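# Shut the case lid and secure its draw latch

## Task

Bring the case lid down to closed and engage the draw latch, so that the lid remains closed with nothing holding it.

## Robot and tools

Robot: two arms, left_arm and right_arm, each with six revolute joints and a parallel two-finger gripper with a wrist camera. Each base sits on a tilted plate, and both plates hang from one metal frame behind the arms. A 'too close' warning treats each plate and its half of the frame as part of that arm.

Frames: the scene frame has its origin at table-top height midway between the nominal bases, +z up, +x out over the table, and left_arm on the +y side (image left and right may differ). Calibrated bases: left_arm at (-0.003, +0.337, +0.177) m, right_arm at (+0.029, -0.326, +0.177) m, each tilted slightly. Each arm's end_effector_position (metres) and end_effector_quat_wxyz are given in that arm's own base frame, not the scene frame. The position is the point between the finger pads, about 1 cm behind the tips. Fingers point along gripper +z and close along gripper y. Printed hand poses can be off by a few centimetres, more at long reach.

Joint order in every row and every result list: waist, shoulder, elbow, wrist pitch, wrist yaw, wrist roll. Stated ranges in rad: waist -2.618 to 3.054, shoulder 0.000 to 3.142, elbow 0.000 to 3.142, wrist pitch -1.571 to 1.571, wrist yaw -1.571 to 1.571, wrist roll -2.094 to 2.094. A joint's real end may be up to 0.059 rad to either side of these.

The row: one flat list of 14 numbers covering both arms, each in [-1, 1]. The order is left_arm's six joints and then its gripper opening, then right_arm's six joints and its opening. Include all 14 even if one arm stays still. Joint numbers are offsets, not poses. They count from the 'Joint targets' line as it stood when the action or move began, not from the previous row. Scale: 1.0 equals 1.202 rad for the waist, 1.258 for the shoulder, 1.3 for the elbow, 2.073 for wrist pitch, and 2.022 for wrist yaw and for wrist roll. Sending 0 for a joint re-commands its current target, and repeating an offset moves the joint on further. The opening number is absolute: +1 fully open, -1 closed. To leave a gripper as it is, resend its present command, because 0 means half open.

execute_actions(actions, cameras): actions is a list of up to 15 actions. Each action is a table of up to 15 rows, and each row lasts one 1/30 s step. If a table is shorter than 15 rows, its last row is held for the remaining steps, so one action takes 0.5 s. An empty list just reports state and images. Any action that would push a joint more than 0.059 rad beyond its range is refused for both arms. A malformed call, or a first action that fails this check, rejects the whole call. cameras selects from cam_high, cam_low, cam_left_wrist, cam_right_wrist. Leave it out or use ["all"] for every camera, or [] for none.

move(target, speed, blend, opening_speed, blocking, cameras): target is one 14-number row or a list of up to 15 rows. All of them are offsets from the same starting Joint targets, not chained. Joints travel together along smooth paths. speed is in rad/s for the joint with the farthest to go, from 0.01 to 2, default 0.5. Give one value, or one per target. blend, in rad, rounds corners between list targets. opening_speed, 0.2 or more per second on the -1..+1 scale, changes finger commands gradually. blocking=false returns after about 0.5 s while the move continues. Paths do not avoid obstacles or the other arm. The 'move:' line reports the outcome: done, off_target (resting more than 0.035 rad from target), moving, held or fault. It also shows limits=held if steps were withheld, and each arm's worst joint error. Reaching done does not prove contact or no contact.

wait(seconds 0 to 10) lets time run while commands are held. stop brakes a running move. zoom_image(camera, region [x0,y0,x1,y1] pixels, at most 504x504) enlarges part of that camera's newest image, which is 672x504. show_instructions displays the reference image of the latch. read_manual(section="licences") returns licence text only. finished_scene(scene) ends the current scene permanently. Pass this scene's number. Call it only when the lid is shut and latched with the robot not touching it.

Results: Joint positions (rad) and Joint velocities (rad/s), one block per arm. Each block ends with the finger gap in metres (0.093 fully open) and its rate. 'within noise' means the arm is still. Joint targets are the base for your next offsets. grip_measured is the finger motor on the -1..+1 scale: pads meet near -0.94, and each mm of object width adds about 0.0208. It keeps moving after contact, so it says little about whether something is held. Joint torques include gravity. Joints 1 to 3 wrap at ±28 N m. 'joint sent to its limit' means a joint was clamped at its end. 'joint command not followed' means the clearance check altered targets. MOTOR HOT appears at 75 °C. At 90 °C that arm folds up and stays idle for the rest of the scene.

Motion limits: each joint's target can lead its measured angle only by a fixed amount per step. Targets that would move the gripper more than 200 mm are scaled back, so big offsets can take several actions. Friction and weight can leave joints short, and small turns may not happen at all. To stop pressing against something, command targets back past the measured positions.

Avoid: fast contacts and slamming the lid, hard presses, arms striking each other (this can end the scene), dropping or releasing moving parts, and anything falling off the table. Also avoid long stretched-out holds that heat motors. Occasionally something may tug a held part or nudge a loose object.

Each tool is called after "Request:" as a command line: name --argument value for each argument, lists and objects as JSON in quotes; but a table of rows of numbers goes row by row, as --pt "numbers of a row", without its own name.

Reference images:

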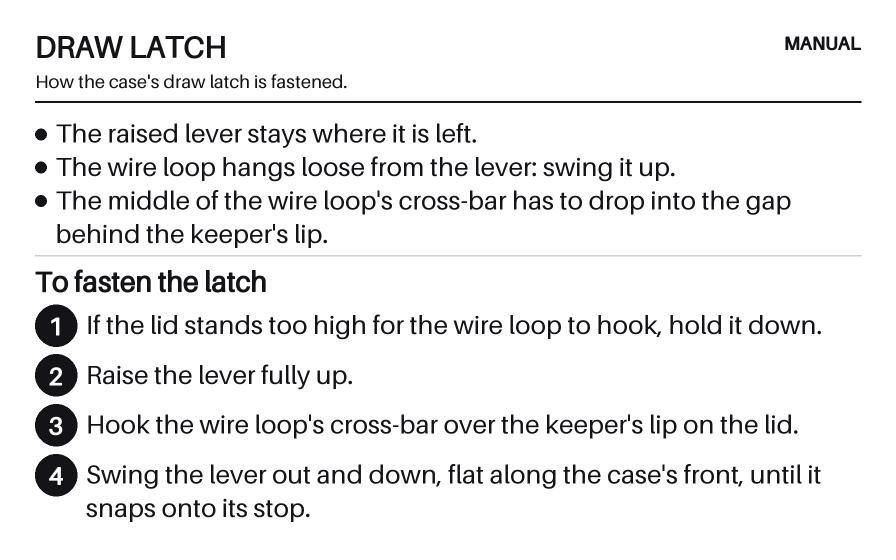

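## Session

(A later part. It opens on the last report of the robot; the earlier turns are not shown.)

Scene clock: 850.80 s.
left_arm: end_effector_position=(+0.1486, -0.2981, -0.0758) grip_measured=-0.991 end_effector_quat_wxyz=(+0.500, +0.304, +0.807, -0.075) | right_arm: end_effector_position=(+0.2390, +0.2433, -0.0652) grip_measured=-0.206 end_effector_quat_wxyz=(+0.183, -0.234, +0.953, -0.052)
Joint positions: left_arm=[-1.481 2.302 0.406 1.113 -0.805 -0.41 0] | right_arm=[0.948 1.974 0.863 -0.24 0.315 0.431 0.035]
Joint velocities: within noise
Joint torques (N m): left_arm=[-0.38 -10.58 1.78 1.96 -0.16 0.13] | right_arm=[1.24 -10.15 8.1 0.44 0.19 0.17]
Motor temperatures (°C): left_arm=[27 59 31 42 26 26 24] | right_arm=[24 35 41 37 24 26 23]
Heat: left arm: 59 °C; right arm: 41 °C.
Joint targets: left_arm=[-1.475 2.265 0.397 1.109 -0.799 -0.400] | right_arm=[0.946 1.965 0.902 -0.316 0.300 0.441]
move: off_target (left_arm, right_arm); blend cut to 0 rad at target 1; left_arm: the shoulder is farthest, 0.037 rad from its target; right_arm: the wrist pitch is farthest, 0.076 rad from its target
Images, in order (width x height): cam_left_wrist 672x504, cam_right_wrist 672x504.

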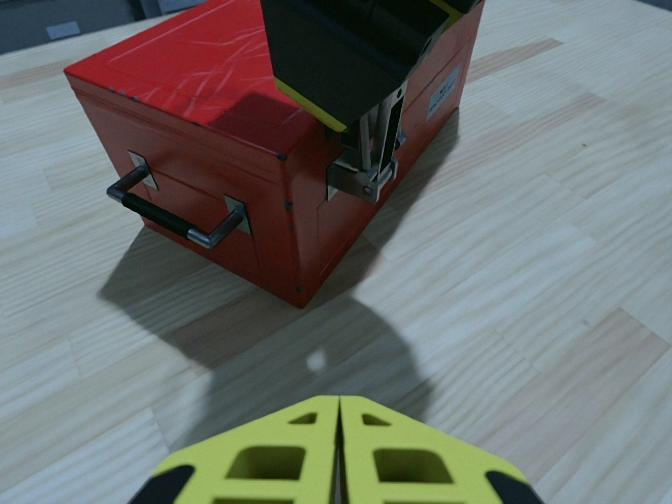

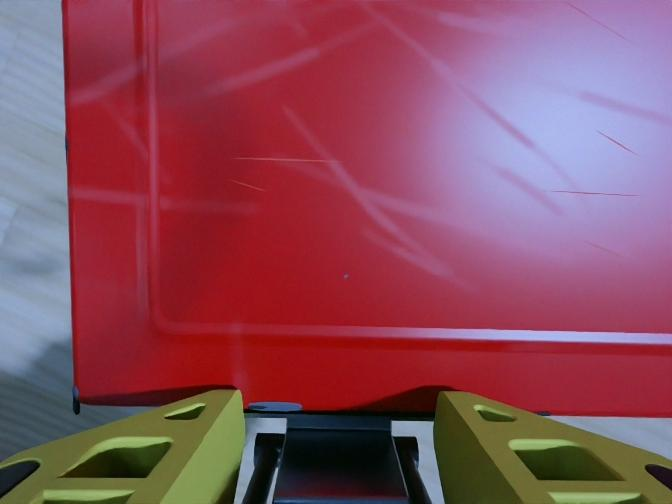

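Request:
move --target '[0,0,0,0,0,0,-1, -0.0566,0.1212,0.2492,-0.1925,-0.0579,-0.0054,-0.22]' --speed 0.25 --cameras '["cam_right_wrist","cam_left_wrist"]'

Request:
zoom_image --camera "cam_left_wrist" --region '[300, 60, 480, 240]'

Scene clock: 862.17 s.
left_arm: end_effector_position=(+0.1486, -0.2981, -0.0758) grip_measured=-0.991 end_effector_quat_wxyz=(+0.500, +0.304, +0.807, -0.075) | right_arm: end_effector_position=(+0.2410, +0.2436, -0.0642) grip_measured=-0.206 end_effector_quat_wxyz=(+0.042, -0.222, +0.970, -0.084)
Joint positions: left_arm=[-1.481 2.302 0.406 1.113 -0.805 -0.41 0] | right_arm=[0.881 2.121 1.176 -0.663 0.185 0.434 0.035]
Joint velocities: within noise
Joint torques (N m): left_arm=[-0.39 -10.56 1.74 1.95 -0.16 0.13] | right_arm=[1.43 -11.11 9.07 0.07 0.24 0.06]
Motor temperatures (°C): left_arm=[27 59 30 42 26 26 24] | right_arm=[24 36 42 34 24 26 23]
Heat: left arm: 59 °C; right arm: 42 °C.
Joint targets: left_arm=[-1.475 2.265 0.397 1.109 -0.799 -0.400] | right_arm=[0.878 2.117 1.226 -0.715 0.183 0.431]
move: off_target (left_arm, right_arm); left_arm: the shoulder is farthest, 0.037 rad from its target; right_arm: the wrist pitch is farthest, 0.053 rad from its target
Images, in order (width x height): cam_left_wrist 672x504, cam_right_wrist 672x504.

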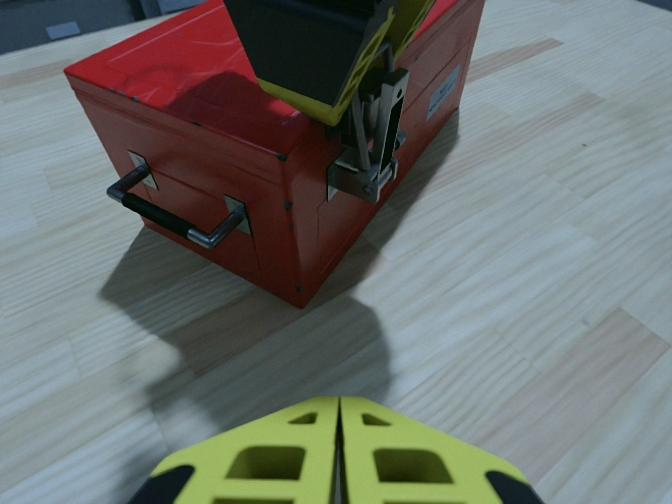

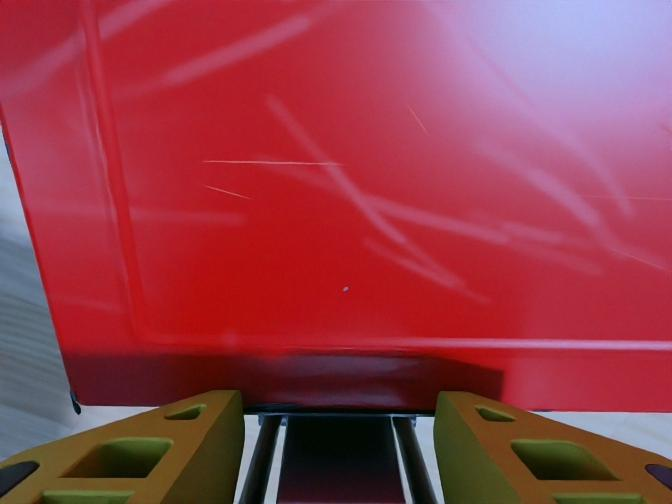

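Scaled by 2.800 from the camera's 672x504 image, which has a finer 960x720 frame.

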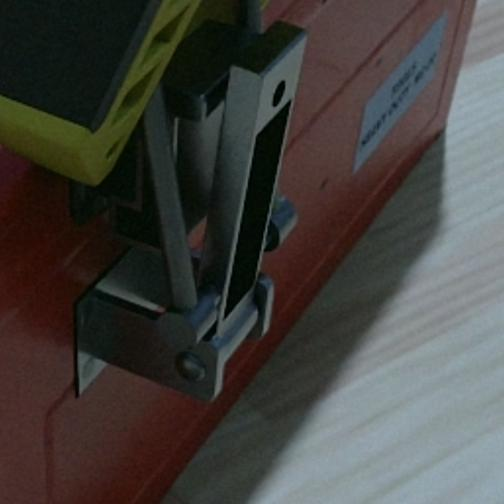

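Request:
move --target '[0,0,0,0,0,0,-1, 0,0,0,0,0,0,0.2]' --opening_speed 1.0 --cameras '["cam_right_wrist","cam_left_wrist"]'

Request:
zoom_image --camera "cam_left_wrist" --region '[300, 60, 480, 240]'

Scene clock: 866.63 s.
left_arm: end_effector_position=(+0.1486, -0.2981, -0.0758) grip_measured=-0.991 end_effector_quat_wxyz=(+0.500, +0.304, +0.807, -0.075) | right_arm: end_effector_position=(+0.2416, +0.2446, -0.0589) grip_measured=+0.198 end_effector_quat_wxyz=(+0.036, -0.223, +0.970, -0.088)
Joint positions: left_arm=[-1.481 2.302 0.406 1.113 -0.805 -0.41 0] | right_arm=[0.881 2.121 1.203 -0.703 0.183 0.434 0.055]
Joint velocities: within noise
Joint torques (N m): left_arm=[-0.39 -10.61 1.8 1.96 -0.16 0.13] | right_arm=[1.47 -11.21 6.98 0.5 0.26 0.05]
Motor temperatures (°C): left_arm=[27 59 30 42 26 26 24] | right_arm=[24 36 43 34 24 26 24]
Heat: left arm: 59 °C; right arm: 43 °C.
Joint targets: left_arm=[-1.475 2.265 0.397 1.109 -0.799 -0.400] | right_arm=[0.878 2.117 1.226 -0.715 0.183 0.430]
move: off_target (left_arm); left_arm: the shoulder is farthest, 0.037 rad from its target
Images, in order (width x height): cam_left_wrist 672x504, cam_right_wrist 672x504.

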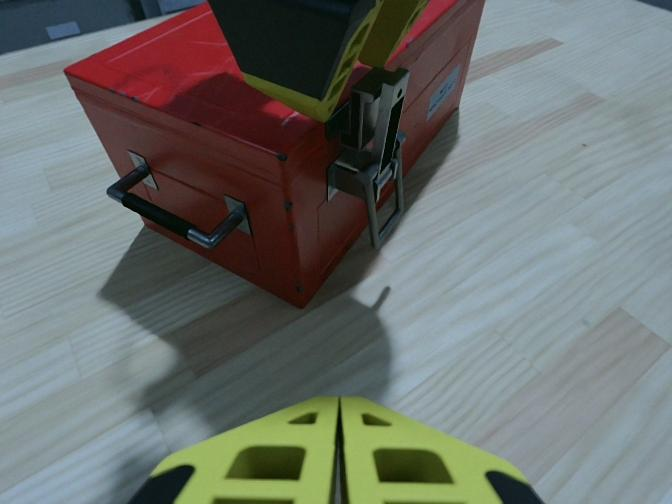

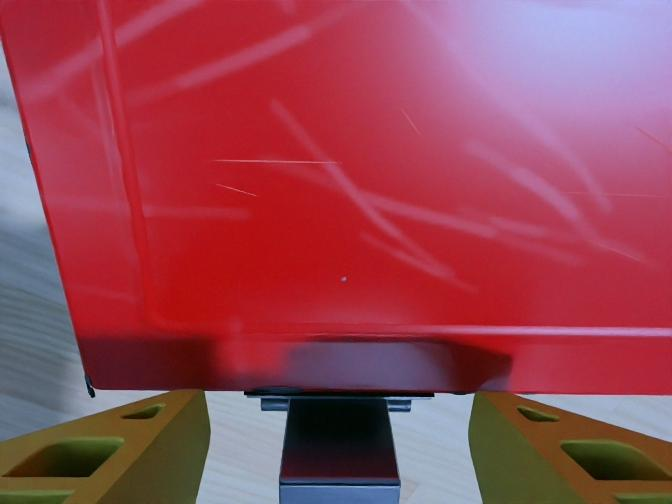

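Scaled by 2.800 from the camera's 672x504 image, which has a finer 960x720 frame.

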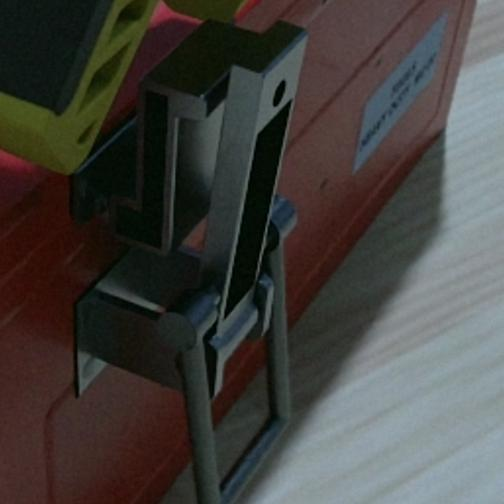

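Request:
move --pt "0 0 0 0 0 0 -1 0.1015 -0.1327 -0.2123 0.152 0.0579 0.0247 0.2" --pt "0 0 0 0 0 0 -1 0.4062 -0.1324 -0.7646 0.6507 0.2663 0.1098 0.3" --speed 0.6 --blend 0.02 --cameras '["cam_right_wrist","cam_left_wrist"]'

Scene clock: 899.10 s.
left_arm: end_effector_position=(+0.1486, -0.2981, -0.0758) grip_measured=-0.991 end_effector_quat_wxyz=(+0.500, +0.304, +0.807, -0.075) | right_arm: end_effector_position=(+0.1561, +0.2061, -0.0748) grip_measured=+0.298 end_effector_quat_wxyz=(+0.401, -0.245, +0.883, +0.001)
Joint positions: left_arm=[-1.481 2.302 0.406 1.113 -0.805 -0.41 0] | right_arm=[1.36 1.97 0.24 0.627 0.709 0.643 0.059]
Joint velocities: within noise
Joint torques (N m): left_arm=[-0.38 -10.55 1.76 1.96 -0.15 0.11] | right_arm=[1.06 -7.88 2.09 1.92 0.71 0.16]
Motor temperatures (°C): left_arm=[27 59 30 42 26 26 24] | right_arm=[24 38 44 32 24 26 23]
Heat: left arm: 59 °C; right arm: 44 °C.
Joint targets: left_arm=[-1.475 2.265 0.397 1.109 -0.799 -0.400] | right_arm=[1.366 1.951 0.232 0.634 0.721 0.652]
move: off_target (left_arm); left_arm: the shoulder is farthest, 0.037 rad from its target
Images, in order (width x height): cam_left_wrist 672x504, cam_right_wrist 672x504.

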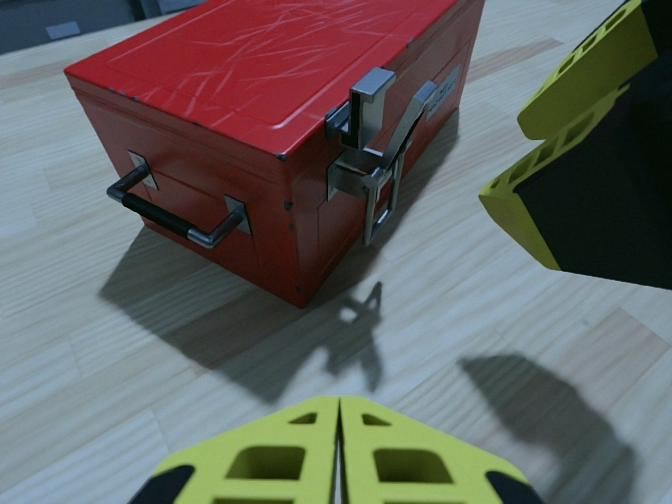

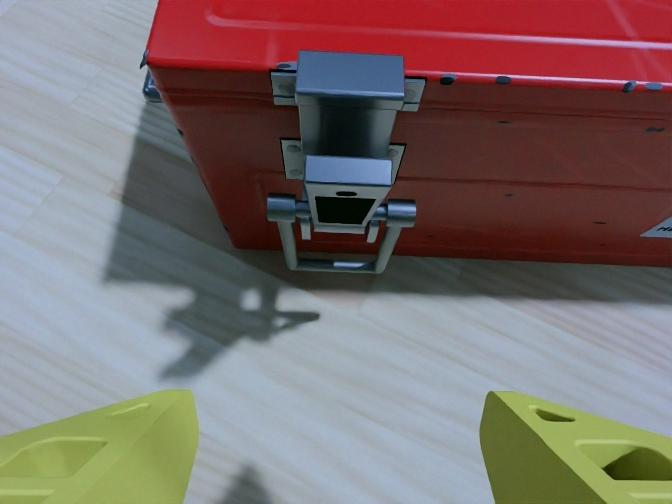

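Request:
move --pt "0 0 0 0 0 0 -1 0 0 0 0 0 0 -1" --pt "0 0 0 0 0 0 -1 -0.1098 0.1248 0.0538 0.0815 -0.0247 -0.0608 -1" --pt "0 0 0 0 0 0 -1 -0.1889 0.1113 0.1085 0.0675 -0.0509 -0.1093 -1" --speed 0.3 --blend 0.02 --cameras '["cam_right_wrist","cam_left_wrist"]'

Request:
zoom_image --camera "cam_left_wrist" --region '[300, 60, 480, 240]'

Scene clock: 919.57 s.
left_arm: end_effector_position=(+0.1486, -0.2981, -0.0758) grip_measured=-0.991 end_effector_quat_wxyz=(+0.500, +0.304, +0.807, -0.075) | right_arm: end_effector_position=(+0.2087, +0.2208, -0.0822) grip_measured=-0.979 end_effector_quat_wxyz=(+0.410, -0.228, +0.883, -0.008)
Joint positions: left_arm=[-1.481 2.302 0.406 1.113 -0.805 -0.41 0] | right_arm=[1.149 2.092 0.349 0.772 0.635 0.441 0]
Joint velocities: within noise
Joint torques (N m): left_arm=[-0.42 -10.58 1.76 1.95 -0.16 0.12] | right_arm=[0.24 -7.41 4.53 2.07 0.31 -0.04]
Motor temperatures (°C): left_arm=[27 60 30 42 26 26 24] | right_arm=[24 36 41 34 24 26 23]
Heat: left arm: 60 °C; right arm: 41 °C.
Joint targets: left_arm=[-1.475 2.265 0.397 1.109 -0.799 -0.400] | right_arm=[1.139 2.091 0.373 0.774 0.618 0.432]
move: off_target (left_arm); blend cut to 0 rad at target 1; left_arm: the shoulder is farthest, 0.037 rad from its target
Images, in order (width x height): cam_left_wrist 672x504, cam_right_wrist 672x504.

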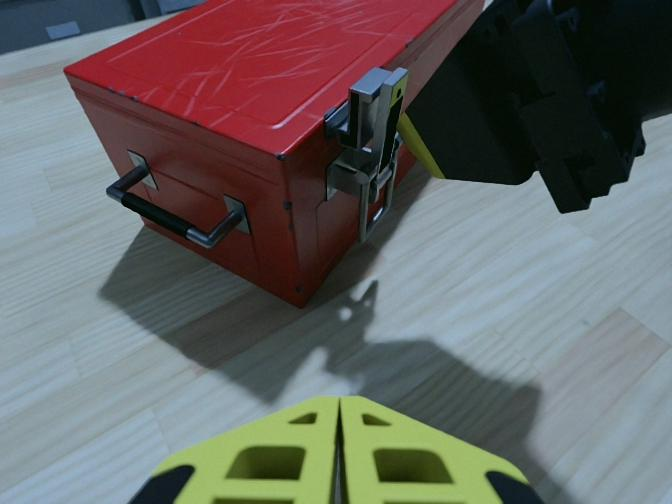

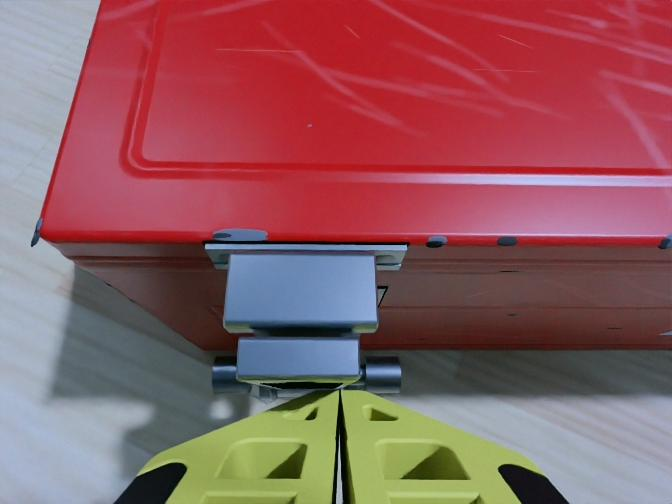

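Scaled by 2.800 from the camera's 672x504 image, which has a finer 960x720 frame.

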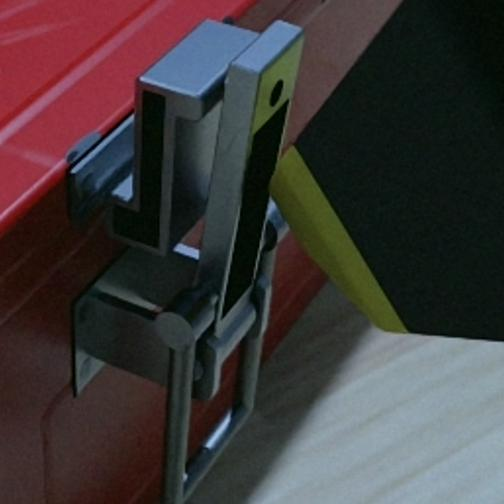

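Request:
move --pt "0 0 0 0 0 0 -1 0 0 0 0 0 0 0.3" --pt "0 0 0 0 0 0 -1 0.0241 0.0092 -0.0292 0.0637 0.0262 -0.0163 0.3" --pt "0 0 0 0 0 0 -1 -0.0108 0.1924 -0.0015 0.1693 0.0124 -0.0371 0.3" --speed 0.3 --cameras '["cam_right_wrist"]'

Scene clock: 938.20 s.
left_arm: end_effector_position=(+0.1486, -0.2981, -0.0758) grip_measured=-0.991 end_effector_quat_wxyz=(+0.500, +0.304, +0.807, -0.075) | right_arm: end_effector_position=(+0.2198, +0.2282, -0.0977) grip_measured=+0.298 end_effector_quat_wxyz=(+0.451, -0.226, +0.864, +0.010)
Joint positions: left_arm=[-1.481 2.302 0.406 1.113 -0.805 -0.41 0] | right_arm=[1.133 2.32 0.358 1.118 0.653 0.365 0.059]
Joint velocities: within noise
Joint torques (N m): left_arm=[-0.43 -10.58 1.8 1.95 -0.16 0.12] | right_arm=[0.5 -6.78 2.56 2.28 0.33 -0.01]
Motor temperatures (°C): left_arm=[27 60 30 41 26 26 24] | right_arm=[24 36 40 35 24 26 23]
Heat: left arm: 60 °C; right arm: 40 °C.
Joint targets: left_arm=[-1.475 2.265 0.397 1.109 -0.799 -0.400] | right_arm=[1.126 2.333 0.371 1.125 0.643 0.356]
move: off_target (left_arm); left_arm: the shoulder is farthest, 0.037 rad from its target
Images, in order (width x height): cam_right_wrist 672x504.

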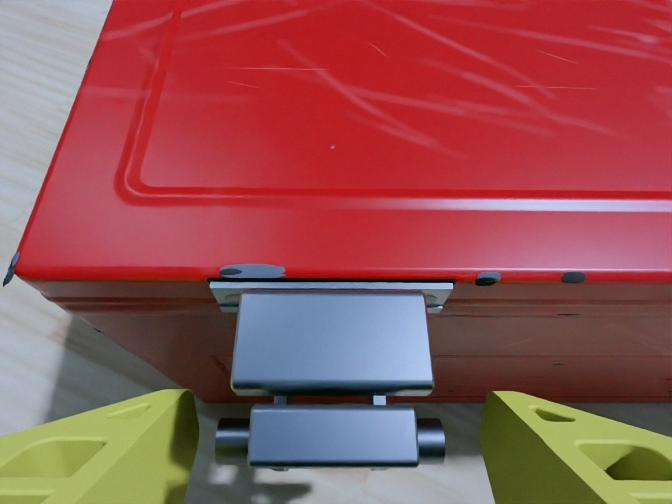

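Request:
move --pt "0 0 0 0 0 0 -1 -0.0275 0.2587 0.0638 0.1257 -0.0111 -0.0153 0.3" --pt "0 0 0 0 0 0 -1 -0.0275 0.2587 0.0638 0.1257 -0.0111 -0.0153 -0.11" --speed 0.3 --opening_speed 0.8 --cameras '["cam_right_wrist"]'

Scene clock: 943.47 s.
left_arm: end_effector_position=(+0.1486, -0.2981, -0.0758) grip_measured=-0.991 end_effector_quat_wxyz=(+0.500, +0.304, +0.807, -0.075) | right_arm: end_effector_position=(+0.2260, +0.2239, -0.1443) grip_measured=-0.107 end_effector_quat_wxyz=(+0.459, -0.221, +0.861, +0.014)
Joint positions: left_arm=[-1.481 2.302 0.406 1.113 -0.805 -0.41 0] | right_arm=[1.102 2.641 0.445 1.392 0.638 0.335 0.04]
Joint velocities: within noise
Joint torques (N m): left_arm=[-0.4 -10.55 1.74 1.95 -0.17 0.13] | right_arm=[0.47 -7.24 0.94 2.2 0.23 -0.01]
Motor temperatures (°C): left_arm=[27 60 30 41 26 26 24] | right_arm=[24 36 39 35 24 26 23]
Heat: left arm: 60 °C; right arm: 39 °C.
Joint targets: left_arm=[-1.475 2.265 0.397 1.109 -0.799 -0.400] | right_arm=[1.093 2.658 0.454 1.385 0.621 0.326]
move: off_target (left_arm); left_arm: the shoulder is farthest, 0.037 rad from its target
Images, in order (width x height): cam_right_wrist 672x504.

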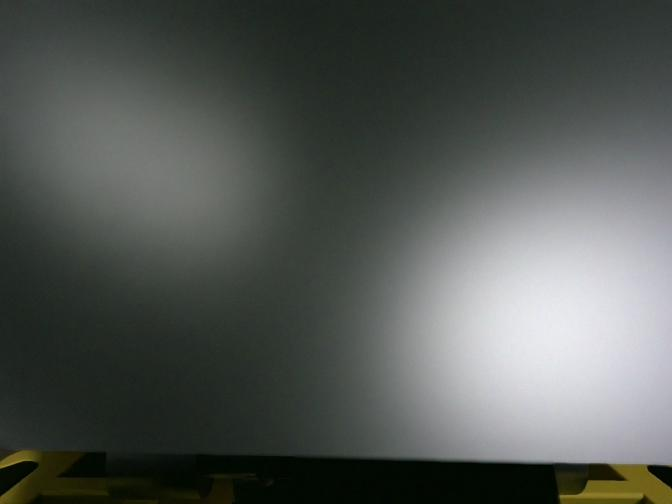

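Request:
move --pt "0 0 0 0 0 0 -1 0.0547 -0.0416 -0.0515 -0.0106 0.0216 0.0317 -0.11" --pt "0 0 0 0 0 0 -1 0.1055 -0.1119 -0.0977 -0.0429 0.041 0.0613 -0.11" --pt "0 0 0 0 0 0 -1 0.1318 -0.2273 -0.1281 -0.1042 0.0506 0.0767 -0.11" --pt "0 0 0 0 0 0 -1 0.1226 -0.3477 -0.1308 -0.172 0.0474 0.0712 -0.11" --pt "0 0 0 0 0 0 -1 0.0848 -0.4238 -0.1085 -0.2176 0.0332 0.049 -0.11" --pt "0 0 0 0 0 0 -1 0.0341 -0.4371 -0.0688 -0.233 0.0136 0.0198 -0.11" --speed 0.25 --blend 0.02 --cameras '["cam_right_wrist","cam_left_wrist"]'

Request:
zoom_image --camera "cam_left_wrist" --region '[300, 60, 480, 240]'

Scene clock: 969.60 s.
left_arm: end_effector_position=(+0.1486, -0.2981, -0.0758) grip_measured=-0.991 end_effector_quat_wxyz=(+0.500, +0.304, +0.807, -0.075) | right_arm: end_effector_position=(+0.2158, +0.2329, -0.0745) grip_measured=-0.107 end_effector_quat_wxyz=(+0.438, -0.234, +0.868, +0.010)
Joint positions: left_arm=[-1.481 2.302 0.406 1.113 -0.805 -0.41 0] | right_arm=[1.145 2.124 0.347 0.902 0.639 0.38 0.04]
Joint velocities: within noise
Joint torques (N m): left_arm=[-0.4 -10.56 1.78 1.96 -0.17 0.13] | right_arm=[0.13 -9.05 3.95 2.21 0.55 -0.08]
Motor temperatures (°C): left_arm=[27 60 30 41 26 26 24] | right_arm=[24 36 38 36 24 26 23]
Heat: left arm: 60 °C; right arm: 38 °C.
Joint targets: left_arm=[-1.475 2.265 0.397 1.109 -0.799 -0.400] | right_arm=[1.134 2.108 0.364 0.902 0.648 0.365]
move: off_target (left_arm); left_arm: the shoulder is farthest, 0.037 rad from its target
Images, in order (width x height): cam_left_wrist 672x504, cam_right_wrist 672x504.

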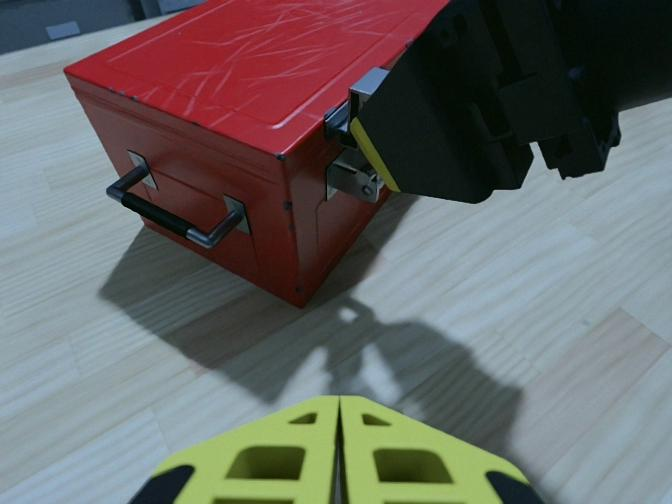

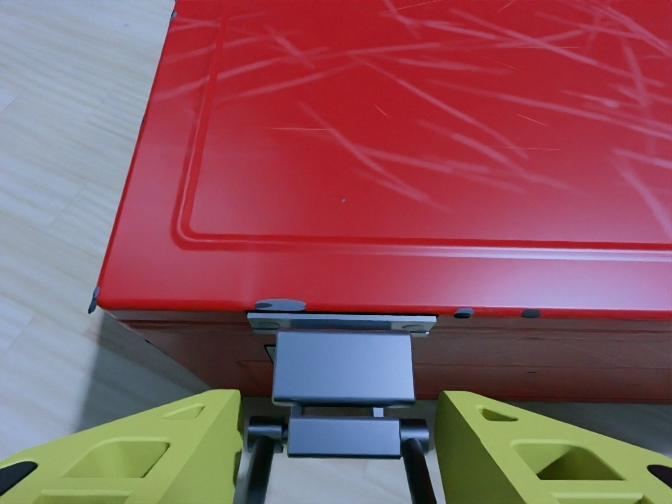

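Scaled by 2.800 from the camera's 672x504 image, which has a finer 960x720 frame.

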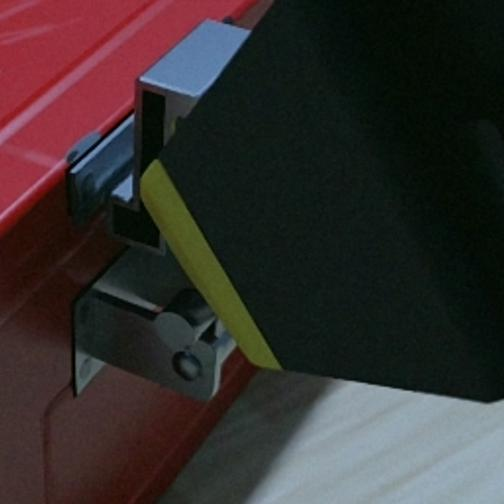

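Request:
move --pt "0 0 0 0 0 0 -1 0 0 0 0 0 0 -0.22" --pt "0 0 0 0 0 0 -1 -0.0809 -0.1479 0.1869 -0.3377 -0.0852 0.0389 -0.22" --pt "0 0 0 0 0 0 -1 -0.1493 -0.1111 0.4251 -0.5962 -0.1676 0.0547 -0.22" --pt "0 0 0 0 0 0 -1 -0.2059 0.0066 0.6669 -0.7841 -0.2289 0.0491 -0.22" --speed 0.35 --blend 0.02 --cameras '["cam_right_wrist","cam_left_wrist"]'

Request:
zoom_image --camera "cam_left_wrist" --region '[300, 60, 480, 240]'

Scene clock: 982.80 s.
left_arm: end_effector_position=(+0.1486, -0.2981, -0.0758) grip_measured=-0.991 end_effector_quat_wxyz=(+0.500, +0.304, +0.807, -0.075) | right_arm: end_effector_position=(+0.2302, +0.2368, -0.0741) grip_measured=-0.206 end_effector_quat_wxyz=(+0.023, -0.218, +0.971, -0.096)
Joint positions: left_arm=[-1.481 2.302 0.406 1.113 -0.805 -0.41 0] | right_arm=[0.891 2.144 1.162 -0.673 0.18 0.457 0.035]
Joint velocities: within noise
Joint torques (N m): left_arm=[-0.35 -10.55 1.78 1.95 -0.17 0.13] | right_arm=[1.32 -13.55 10.28 -0.04 0.32 0.15]
Motor temperatures (°C): left_arm=[27 60 30 41 26 26 24] | right_arm=[24 37 39 35 24 26 23]
Heat: left arm: 60 °C; right arm: 39 °C.
Joint targets: left_arm=[-1.475 2.265 0.397 1.109 -0.799 -0.400] | right_arm=[0.887 2.117 1.231 -0.723 0.185 0.465]
move: off_target (left_arm, right_arm); blend cut to 0 rad at target 1; left_arm: the shoulder is farthest, 0.037 rad from its target; right_arm: the elbow is farthest, 0.069 rad from its target
Images, in order (width x height): cam_left_wrist 672x504, cam_right_wrist 672x504.

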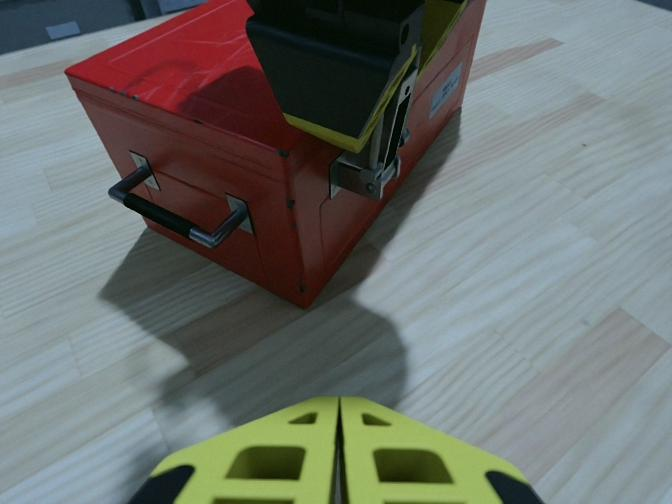

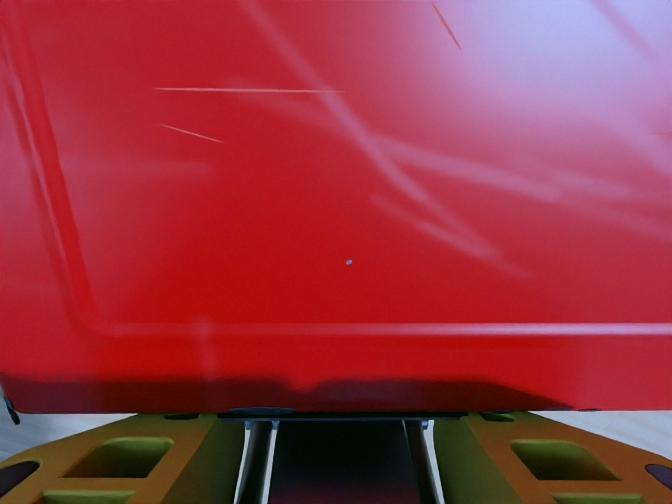

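Scaled by 2.800 from the camera's 672x504 image, which has a finer 960x720 frame.

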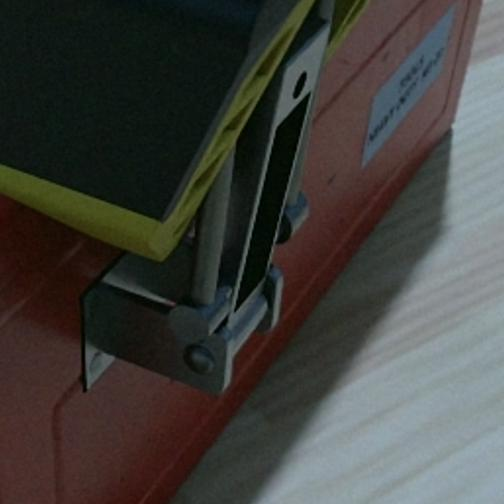

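Request:
move --pt "0 0 0 0 0 0 -1 0 0 0 0 0 0 -0.1" --pt "0 0 0 0 0 0 -1 0 0 0 0 0 0 -0.22" --cameras '["cam_right_wrist","cam_left_wrist"]'

Request:
zoom_image --camera "cam_left_wrist" --region '[300, 60, 480, 240]'

Scene clock: 989.50 s.
left_arm: end_effector_position=(+0.1486, -0.2981, -0.0758) grip_measured=-0.991 end_effector_quat_wxyz=(+0.500, +0.304, +0.807, -0.075) | right_arm: end_effector_position=(+0.2313, +0.2381, -0.0677) grip_measured=-0.206 end_effector_quat_wxyz=(+0.017, -0.218, +0.971, -0.100)
Joint positions: left_arm=[-1.481 2.302 0.406 1.113 -0.805 -0.41 0] | right_arm=[0.89 2.144 1.194 -0.72 0.178 0.458 0.035]
Joint velocities: within noise
Joint torques (N m): left_arm=[-0.42 -10.59 1.77 1.95 -0.16 0.12] | right_arm=[1.37 -13.61 7.92 0.49 0.33 0.15]
Motor temperatures (°C): left_arm=[27 60 30 41 26 26 24] | right_arm=[24 38 40 34 24 26 23]
Heat: left arm: 60 °C; right arm: 40 °C.
Joint targets: left_arm=[-1.475 2.265 0.397 1.109 -0.799 -0.400] | right_arm=[0.887 2.117 1.231 -0.723 0.185 0.465]
move: off_target (left_arm, right_arm); target 2's new numbers were sent with right_arm's elbow 0.037 rad from that target; left_arm: the shoulder is farthest, 0.037 rad from its target; right_arm: the elbow is farthest, 0.037 rad from its target
Images, in order (width x height): cam_left_wrist 672x504, cam_right_wrist 672x504.

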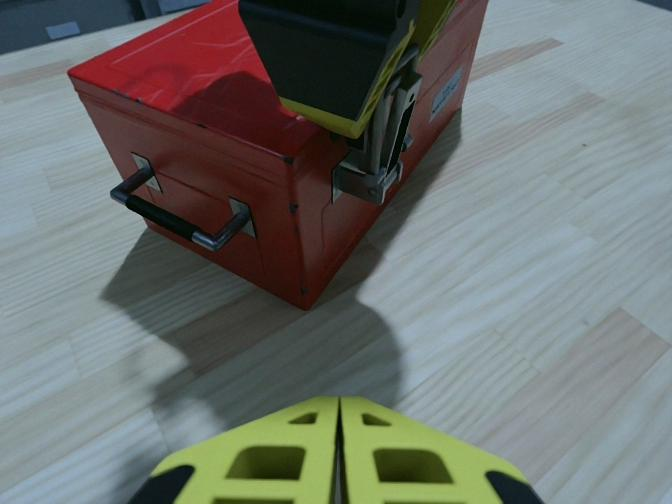

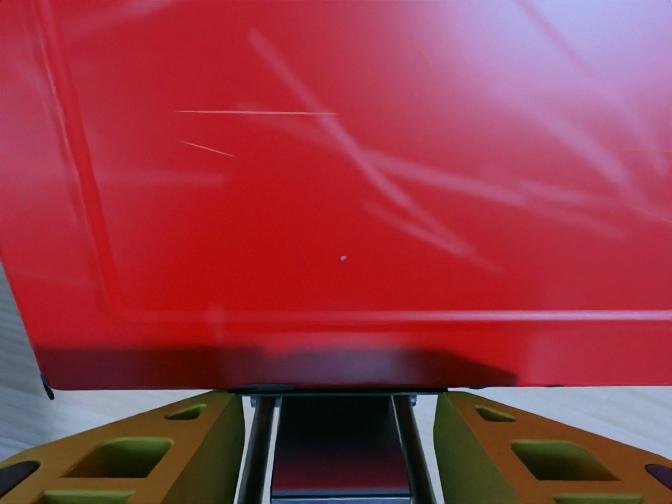

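Scaled by 2.800 from the camera's 672x504 image, which has a finer 960x720 frame.

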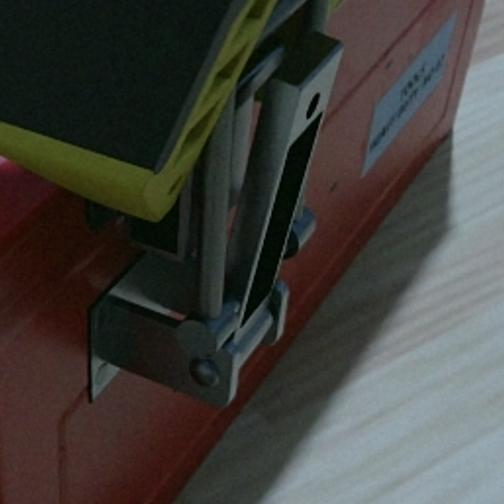

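Request:
move --pt "0 0 0 0 0 0 -1 0 0 0 0 0 0 -0.17" --pt "0 0 0 0 0 0 -1 -0.0562 0.2107 0.2946 -0.2058 -0.0692 -0.0153 -0.17" --speed 0.2 --cameras '["cam_right_wrist","cam_left_wrist"]'

Request:
zoom_image --camera "cam_left_wrist" --region '[300, 60, 480, 240]'

Scene clock: 998.43 s.
left_arm: end_effector_position=(+0.1486, -0.2981, -0.0758) grip_measured=-0.991 end_effector_quat_wxyz=(+0.500, +0.304, +0.807, -0.075) | right_arm: end_effector_position=(+0.2341, +0.2420, -0.0700) grip_measured=-0.165 end_effector_quat_wxyz=(-0.132, -0.190, +0.965, -0.125)
Joint positions: left_arm=[-1.481 2.302 0.406 1.113 -0.805 -0.41 0] | right_arm=[0.824 2.384 1.562 -1.112 0.045 0.445 0.037]
Joint velocities: within noise
Joint torques (N m): left_arm=[-0.39 -10.55 1.78 1.96 -0.16 0.12] | right_arm=[1.55 -12.94 8.79 -0.64 0.17 -0.02]
Motor temperatures (°C): left_arm=[27 60 30 41 26 26 24] | right_arm=[24 39 41 33 24 26 23]
Heat: left arm: 60 °C; right arm: 41 °C.
Joint targets: left_arm=[-1.475 2.265 0.397 1.109 -0.799 -0.400] | right_arm=[0.819 2.382 1.614 -1.150 0.046 0.434]
move: off_target (left_arm, right_arm); left_arm: the shoulder is farthest, 0.037 rad from its target; right_arm: the elbow is farthest, 0.052 rad from its target
Images, in order (width x height): cam_left_wrist 672x504, cam_right_wrist 672x504.

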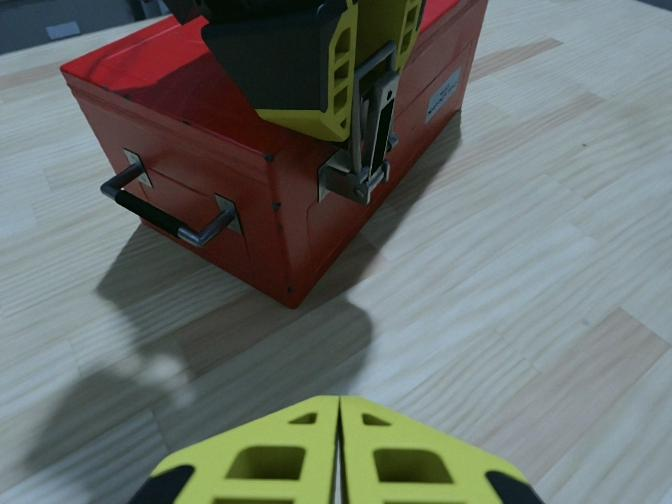

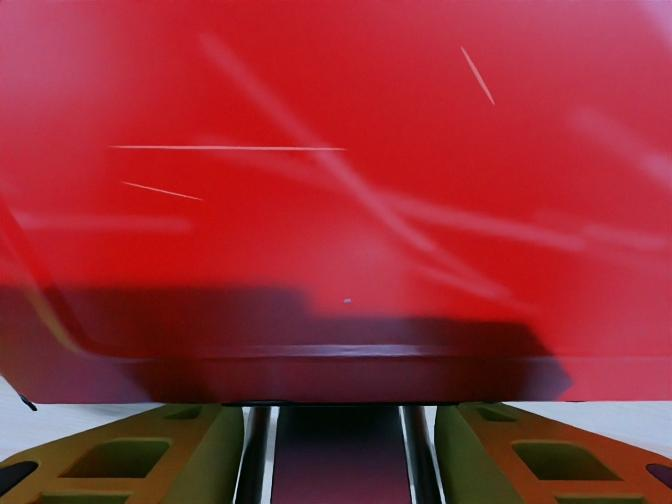

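Scaled by 2.800 from the camera's 672x504 image, which has a finer 960x720 frame.

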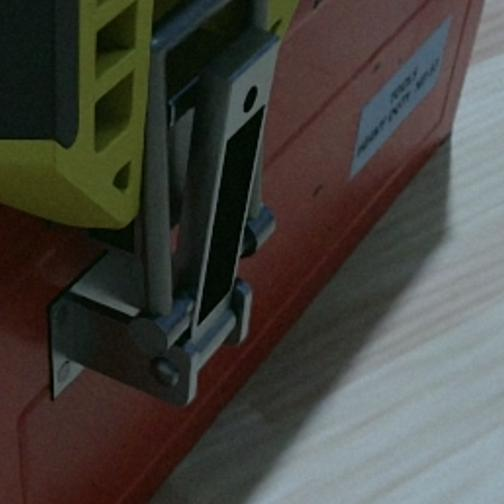

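Request:
move --target '[0.1027,0.0636,0.3015,-0.1138,0.0456,0.055,-1, 0,0,0,0,0,0,-0.17]' --speed 0.4 --cameras '["cam_right_wrist","cam_left_wrist","cam_low"]'

Scene clock: 1018.43 s.
left_arm: end_effector_position=(+0.1967, -0.3863, -0.0666) grip_measured=-0.991 end_effector_quat_wxyz=(+0.504, +0.297, +0.807, -0.083) | right_arm: end_effector_position=(+0.2342, +0.2421, -0.0700) grip_measured=-0.165 end_effector_quat_wxyz=(-0.132, -0.190, +0.965, -0.125)
Joint positions: left_arm=[-1.357 2.329 0.765 0.879 -0.714 -0.3 0] | right_arm=[0.824 2.384 1.563 -1.113 0.045 0.445 0.037]
Joint velocities: within noise
Joint torques (N m): left_arm=[-0.79 -7.91 7.08 2.06 -0.07 0.15] | right_arm=[1.55 -13 8.8 -0.65 0.16 -0.02]
Motor temperatures (°C): left_arm=[27 60 30 41 26 26 24] | right_arm=[24 42 45 32 24 26 23]
Heat: left arm: 60 °C; right arm: 45 °C.
Joint targets: left_arm=[-1.351 2.345 0.789 0.874 -0.706 -0.289] | right_arm=[0.819 2.382 1.614 -1.150 0.046 0.434]
move: off_target (right_arm); right_arm: the elbow is farthest, 0.051 rad from its target
Images, in order (width x height): cam_low 672x504, cam_left_wrist 672x504, cam_right_wrist 672x504.

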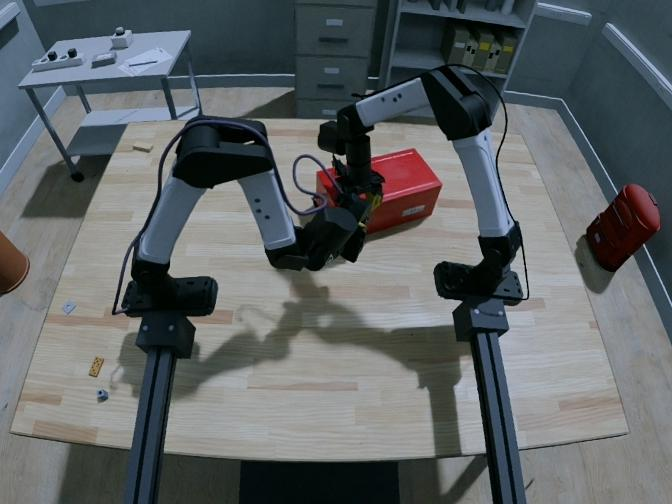

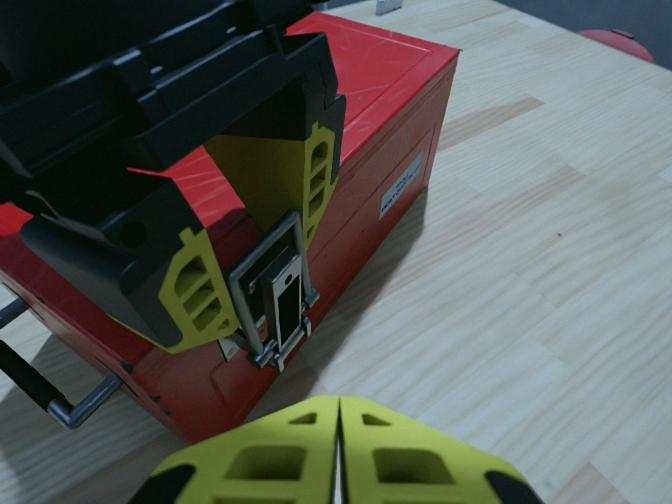

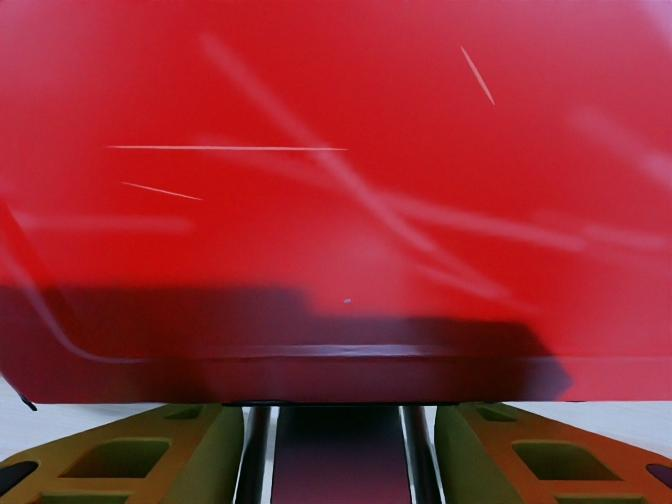

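Request:
move --target '[0.1123,0.0574,0.05,0.0335,0.0531,0.0513,-1, 0,0,0,0,0,0,-0.17]' --speed 0.15 --cameras '["cam_left_wrist"]'

Request:
zoom_image --camera "cam_left_wrist" --region '[170, 170, 420, 420]'

Scene clock: 1037.20 s.
left_arm: end_effector_position=(+0.2393, -0.3823, -0.0848) grip_measured=-0.991 end_effector_quat_wxyz=(+0.492, +0.308, +0.811, -0.070) | right_arm: end_effector_position=(+0.2343, +0.2420, -0.0700) grip_measured=-0.165 end_effector_quat_wxyz=(-0.133, -0.189, +0.965, -0.124)
Joint positions: left_arm=[-1.226 2.402 0.825 0.913 -0.606 -0.197 0] | right_arm=[0.823 2.384 1.563 -1.112 0.043 0.445 0.037]
Joint velocities: within noise
Joint torques (N m): left_arm=[-0.65 -8.55 7.56 2.5 -0.05 0.13] | right_arm=[1.63 -13.01 8.81 -0.65 0.17 -0.02]
Motor temperatures (°C): left_arm=[27 57 31 43 26 26 24] | right_arm=[24 43 47 31 24 26 23]
Heat: left arm: 57 °C; right arm: 47 °C.
Joint targets: left_arm=[-1.216 2.417 0.854 0.943 -0.599 -0.185] | right_arm=[0.819 2.382 1.614 -1.150 0.045 0.434]
move: off_target (right_arm); right_arm: the elbow is farthest, 0.051 rad from its target
Images, in order (width x height): cam_left_wrist 672x504.

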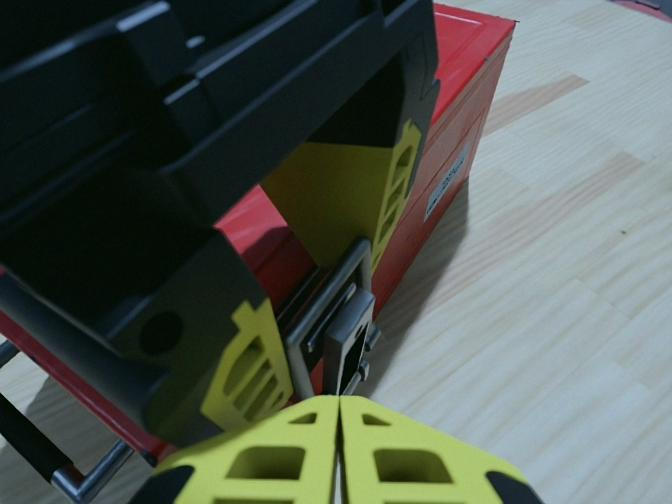

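Scaled by 2.016 from the camera's 672x504 image, which has a finer 960x720 frame.

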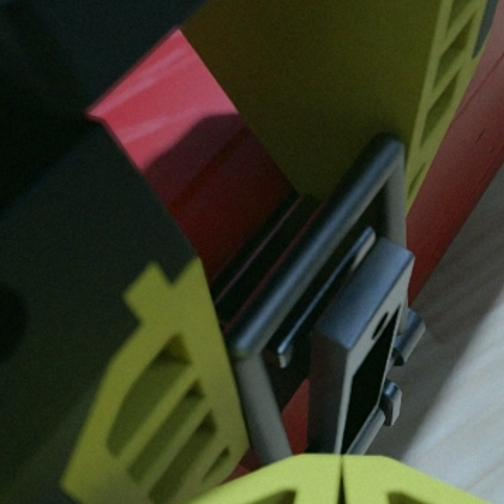

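Request:
move --target '[0.0018,-0.0118,0.0292,-0.0249,0.001,0.0007,-1, 0,0,0,0,0,0,-0.17]' --speed 0.15 --cameras '["cam_left_wrist"]'

Request:
zoom_image --camera "cam_left_wrist" --region '[170, 170, 420, 420]'

Scene clock: 1046.60 s.
left_arm: end_effector_position=(+0.2427, -0.3940, -0.0796) grip_measured=-0.991 end_effector_quat_wxyz=(+0.496, +0.307, +0.809, -0.078) | right_arm: end_effector_position=(+0.2343, +0.2420, -0.0700) grip_measured=-0.165 end_effector_quat_wxyz=(-0.133, -0.189, +0.965, -0.124)
Joint positions: left_arm=[-1.225 2.402 0.862 0.895 -0.599 -0.195 0] | right_arm=[0.823 2.384 1.563 -1.112 0.043 0.445 0.037]
Joint velocities: within noise
Joint torques (N m): left_arm=[-0.61 -10.09 7.82 2.12 -0.09 0.13] | right_arm=[1.65 -13 8.81 -0.65 0.17 -0.02]
Motor temperatures (°C): left_arm=[27 57 32 43 26 26 24] | right_arm=[24 44 48 31 24 26 23]
Heat: left arm: 57 °C; right arm: 48 °C.
Joint targets: left_arm=[-1.214 2.402 0.892 0.891 -0.597 -0.184] | right_arm=[0.819 2.382 1.614 -1.150 0.045 0.434]
move: off_target (right_arm); right_arm: the elbow is farthest, 0.051 rad from its target
Images, in order (width x height): cam_left_wrist 672x504.

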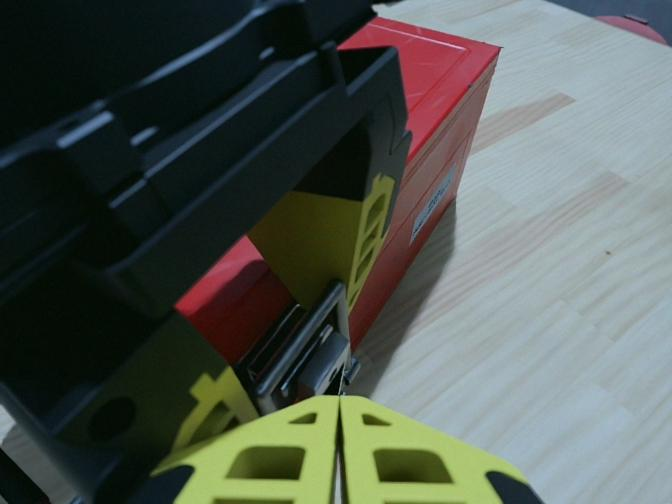

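Scaled by 2.016 from the camera's 672x504 image, which has a finer 960x720 frame.

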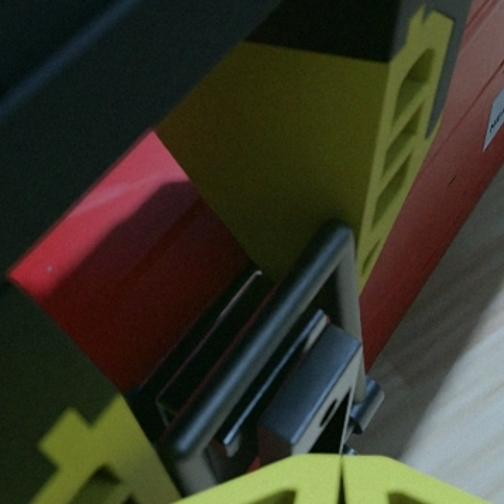

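Request:
move --pt "0.0145 0.0018 -0.0015 0.0053 0.0069 0.0059 -1 0 0 0 0 0 0 -0.17" --pt "0.0145 0.0018 -0.0015 0.0053 0.0069 0.0059 -1 0 0 0 0 0 0 0.15" --speed 0.15 --cameras '["cam_left_wrist"]'

Request:
zoom_image --camera "cam_left_wrist" --region '[170, 170, 420, 420]'

Scene clock: 1058.97 s.
left_arm: end_effector_position=(+0.2475, -0.3925, -0.0812) grip_measured=-0.991 end_effector_quat_wxyz=(+0.491, +0.311, +0.810, -0.080) | right_arm: end_effector_position=(+0.2378, +0.2449, -0.0645) grip_measured=+0.148 end_effector_quat_wxyz=(-0.130, -0.190, +0.965, -0.124)
Joint positions: left_arm=[-1.206 2.402 0.863 0.894 -0.572 -0.181 0] | right_arm=[0.823 2.384 1.591 -1.136 0.046 0.443 0.052]
Joint velocities: within noise
Joint torques (N m): left_arm=[-0.77 -9.89 7.53 2.27 -0.21 0.11] | right_arm=[1.69 -13.09 6.8 -0.35 0.15 -0.01]
Motor temperatures (°C): left_arm=[27 58 33 43 26 26 24] | right_arm=[24 44 48 30 24 26 23]
Heat: left arm: 58 °C; right arm: 48 °C.
Joint targets: left_arm=[-1.197 2.405 0.890 0.902 -0.583 -0.172] | right_arm=[0.819 2.382 1.614 -1.150 0.046 0.434]
move: done; target 2's new numbers were sent with right_arm's elbow 0.050 rad from that target
Images, in order (width x height): cam_left_wrist 672x504.

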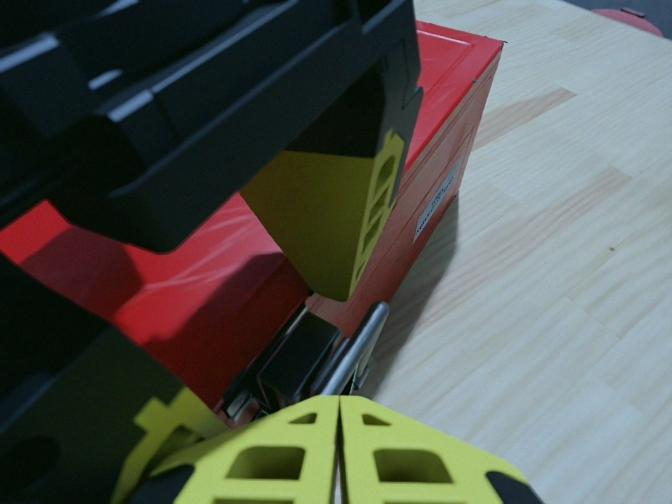

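Scaled by 2.016 from the camera's 672x504 image, which has a finer 960x720 frame.

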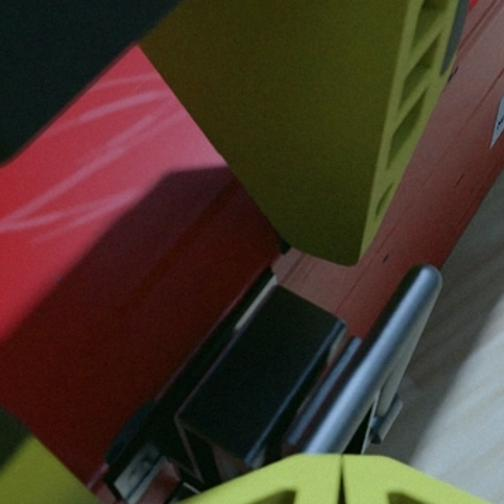

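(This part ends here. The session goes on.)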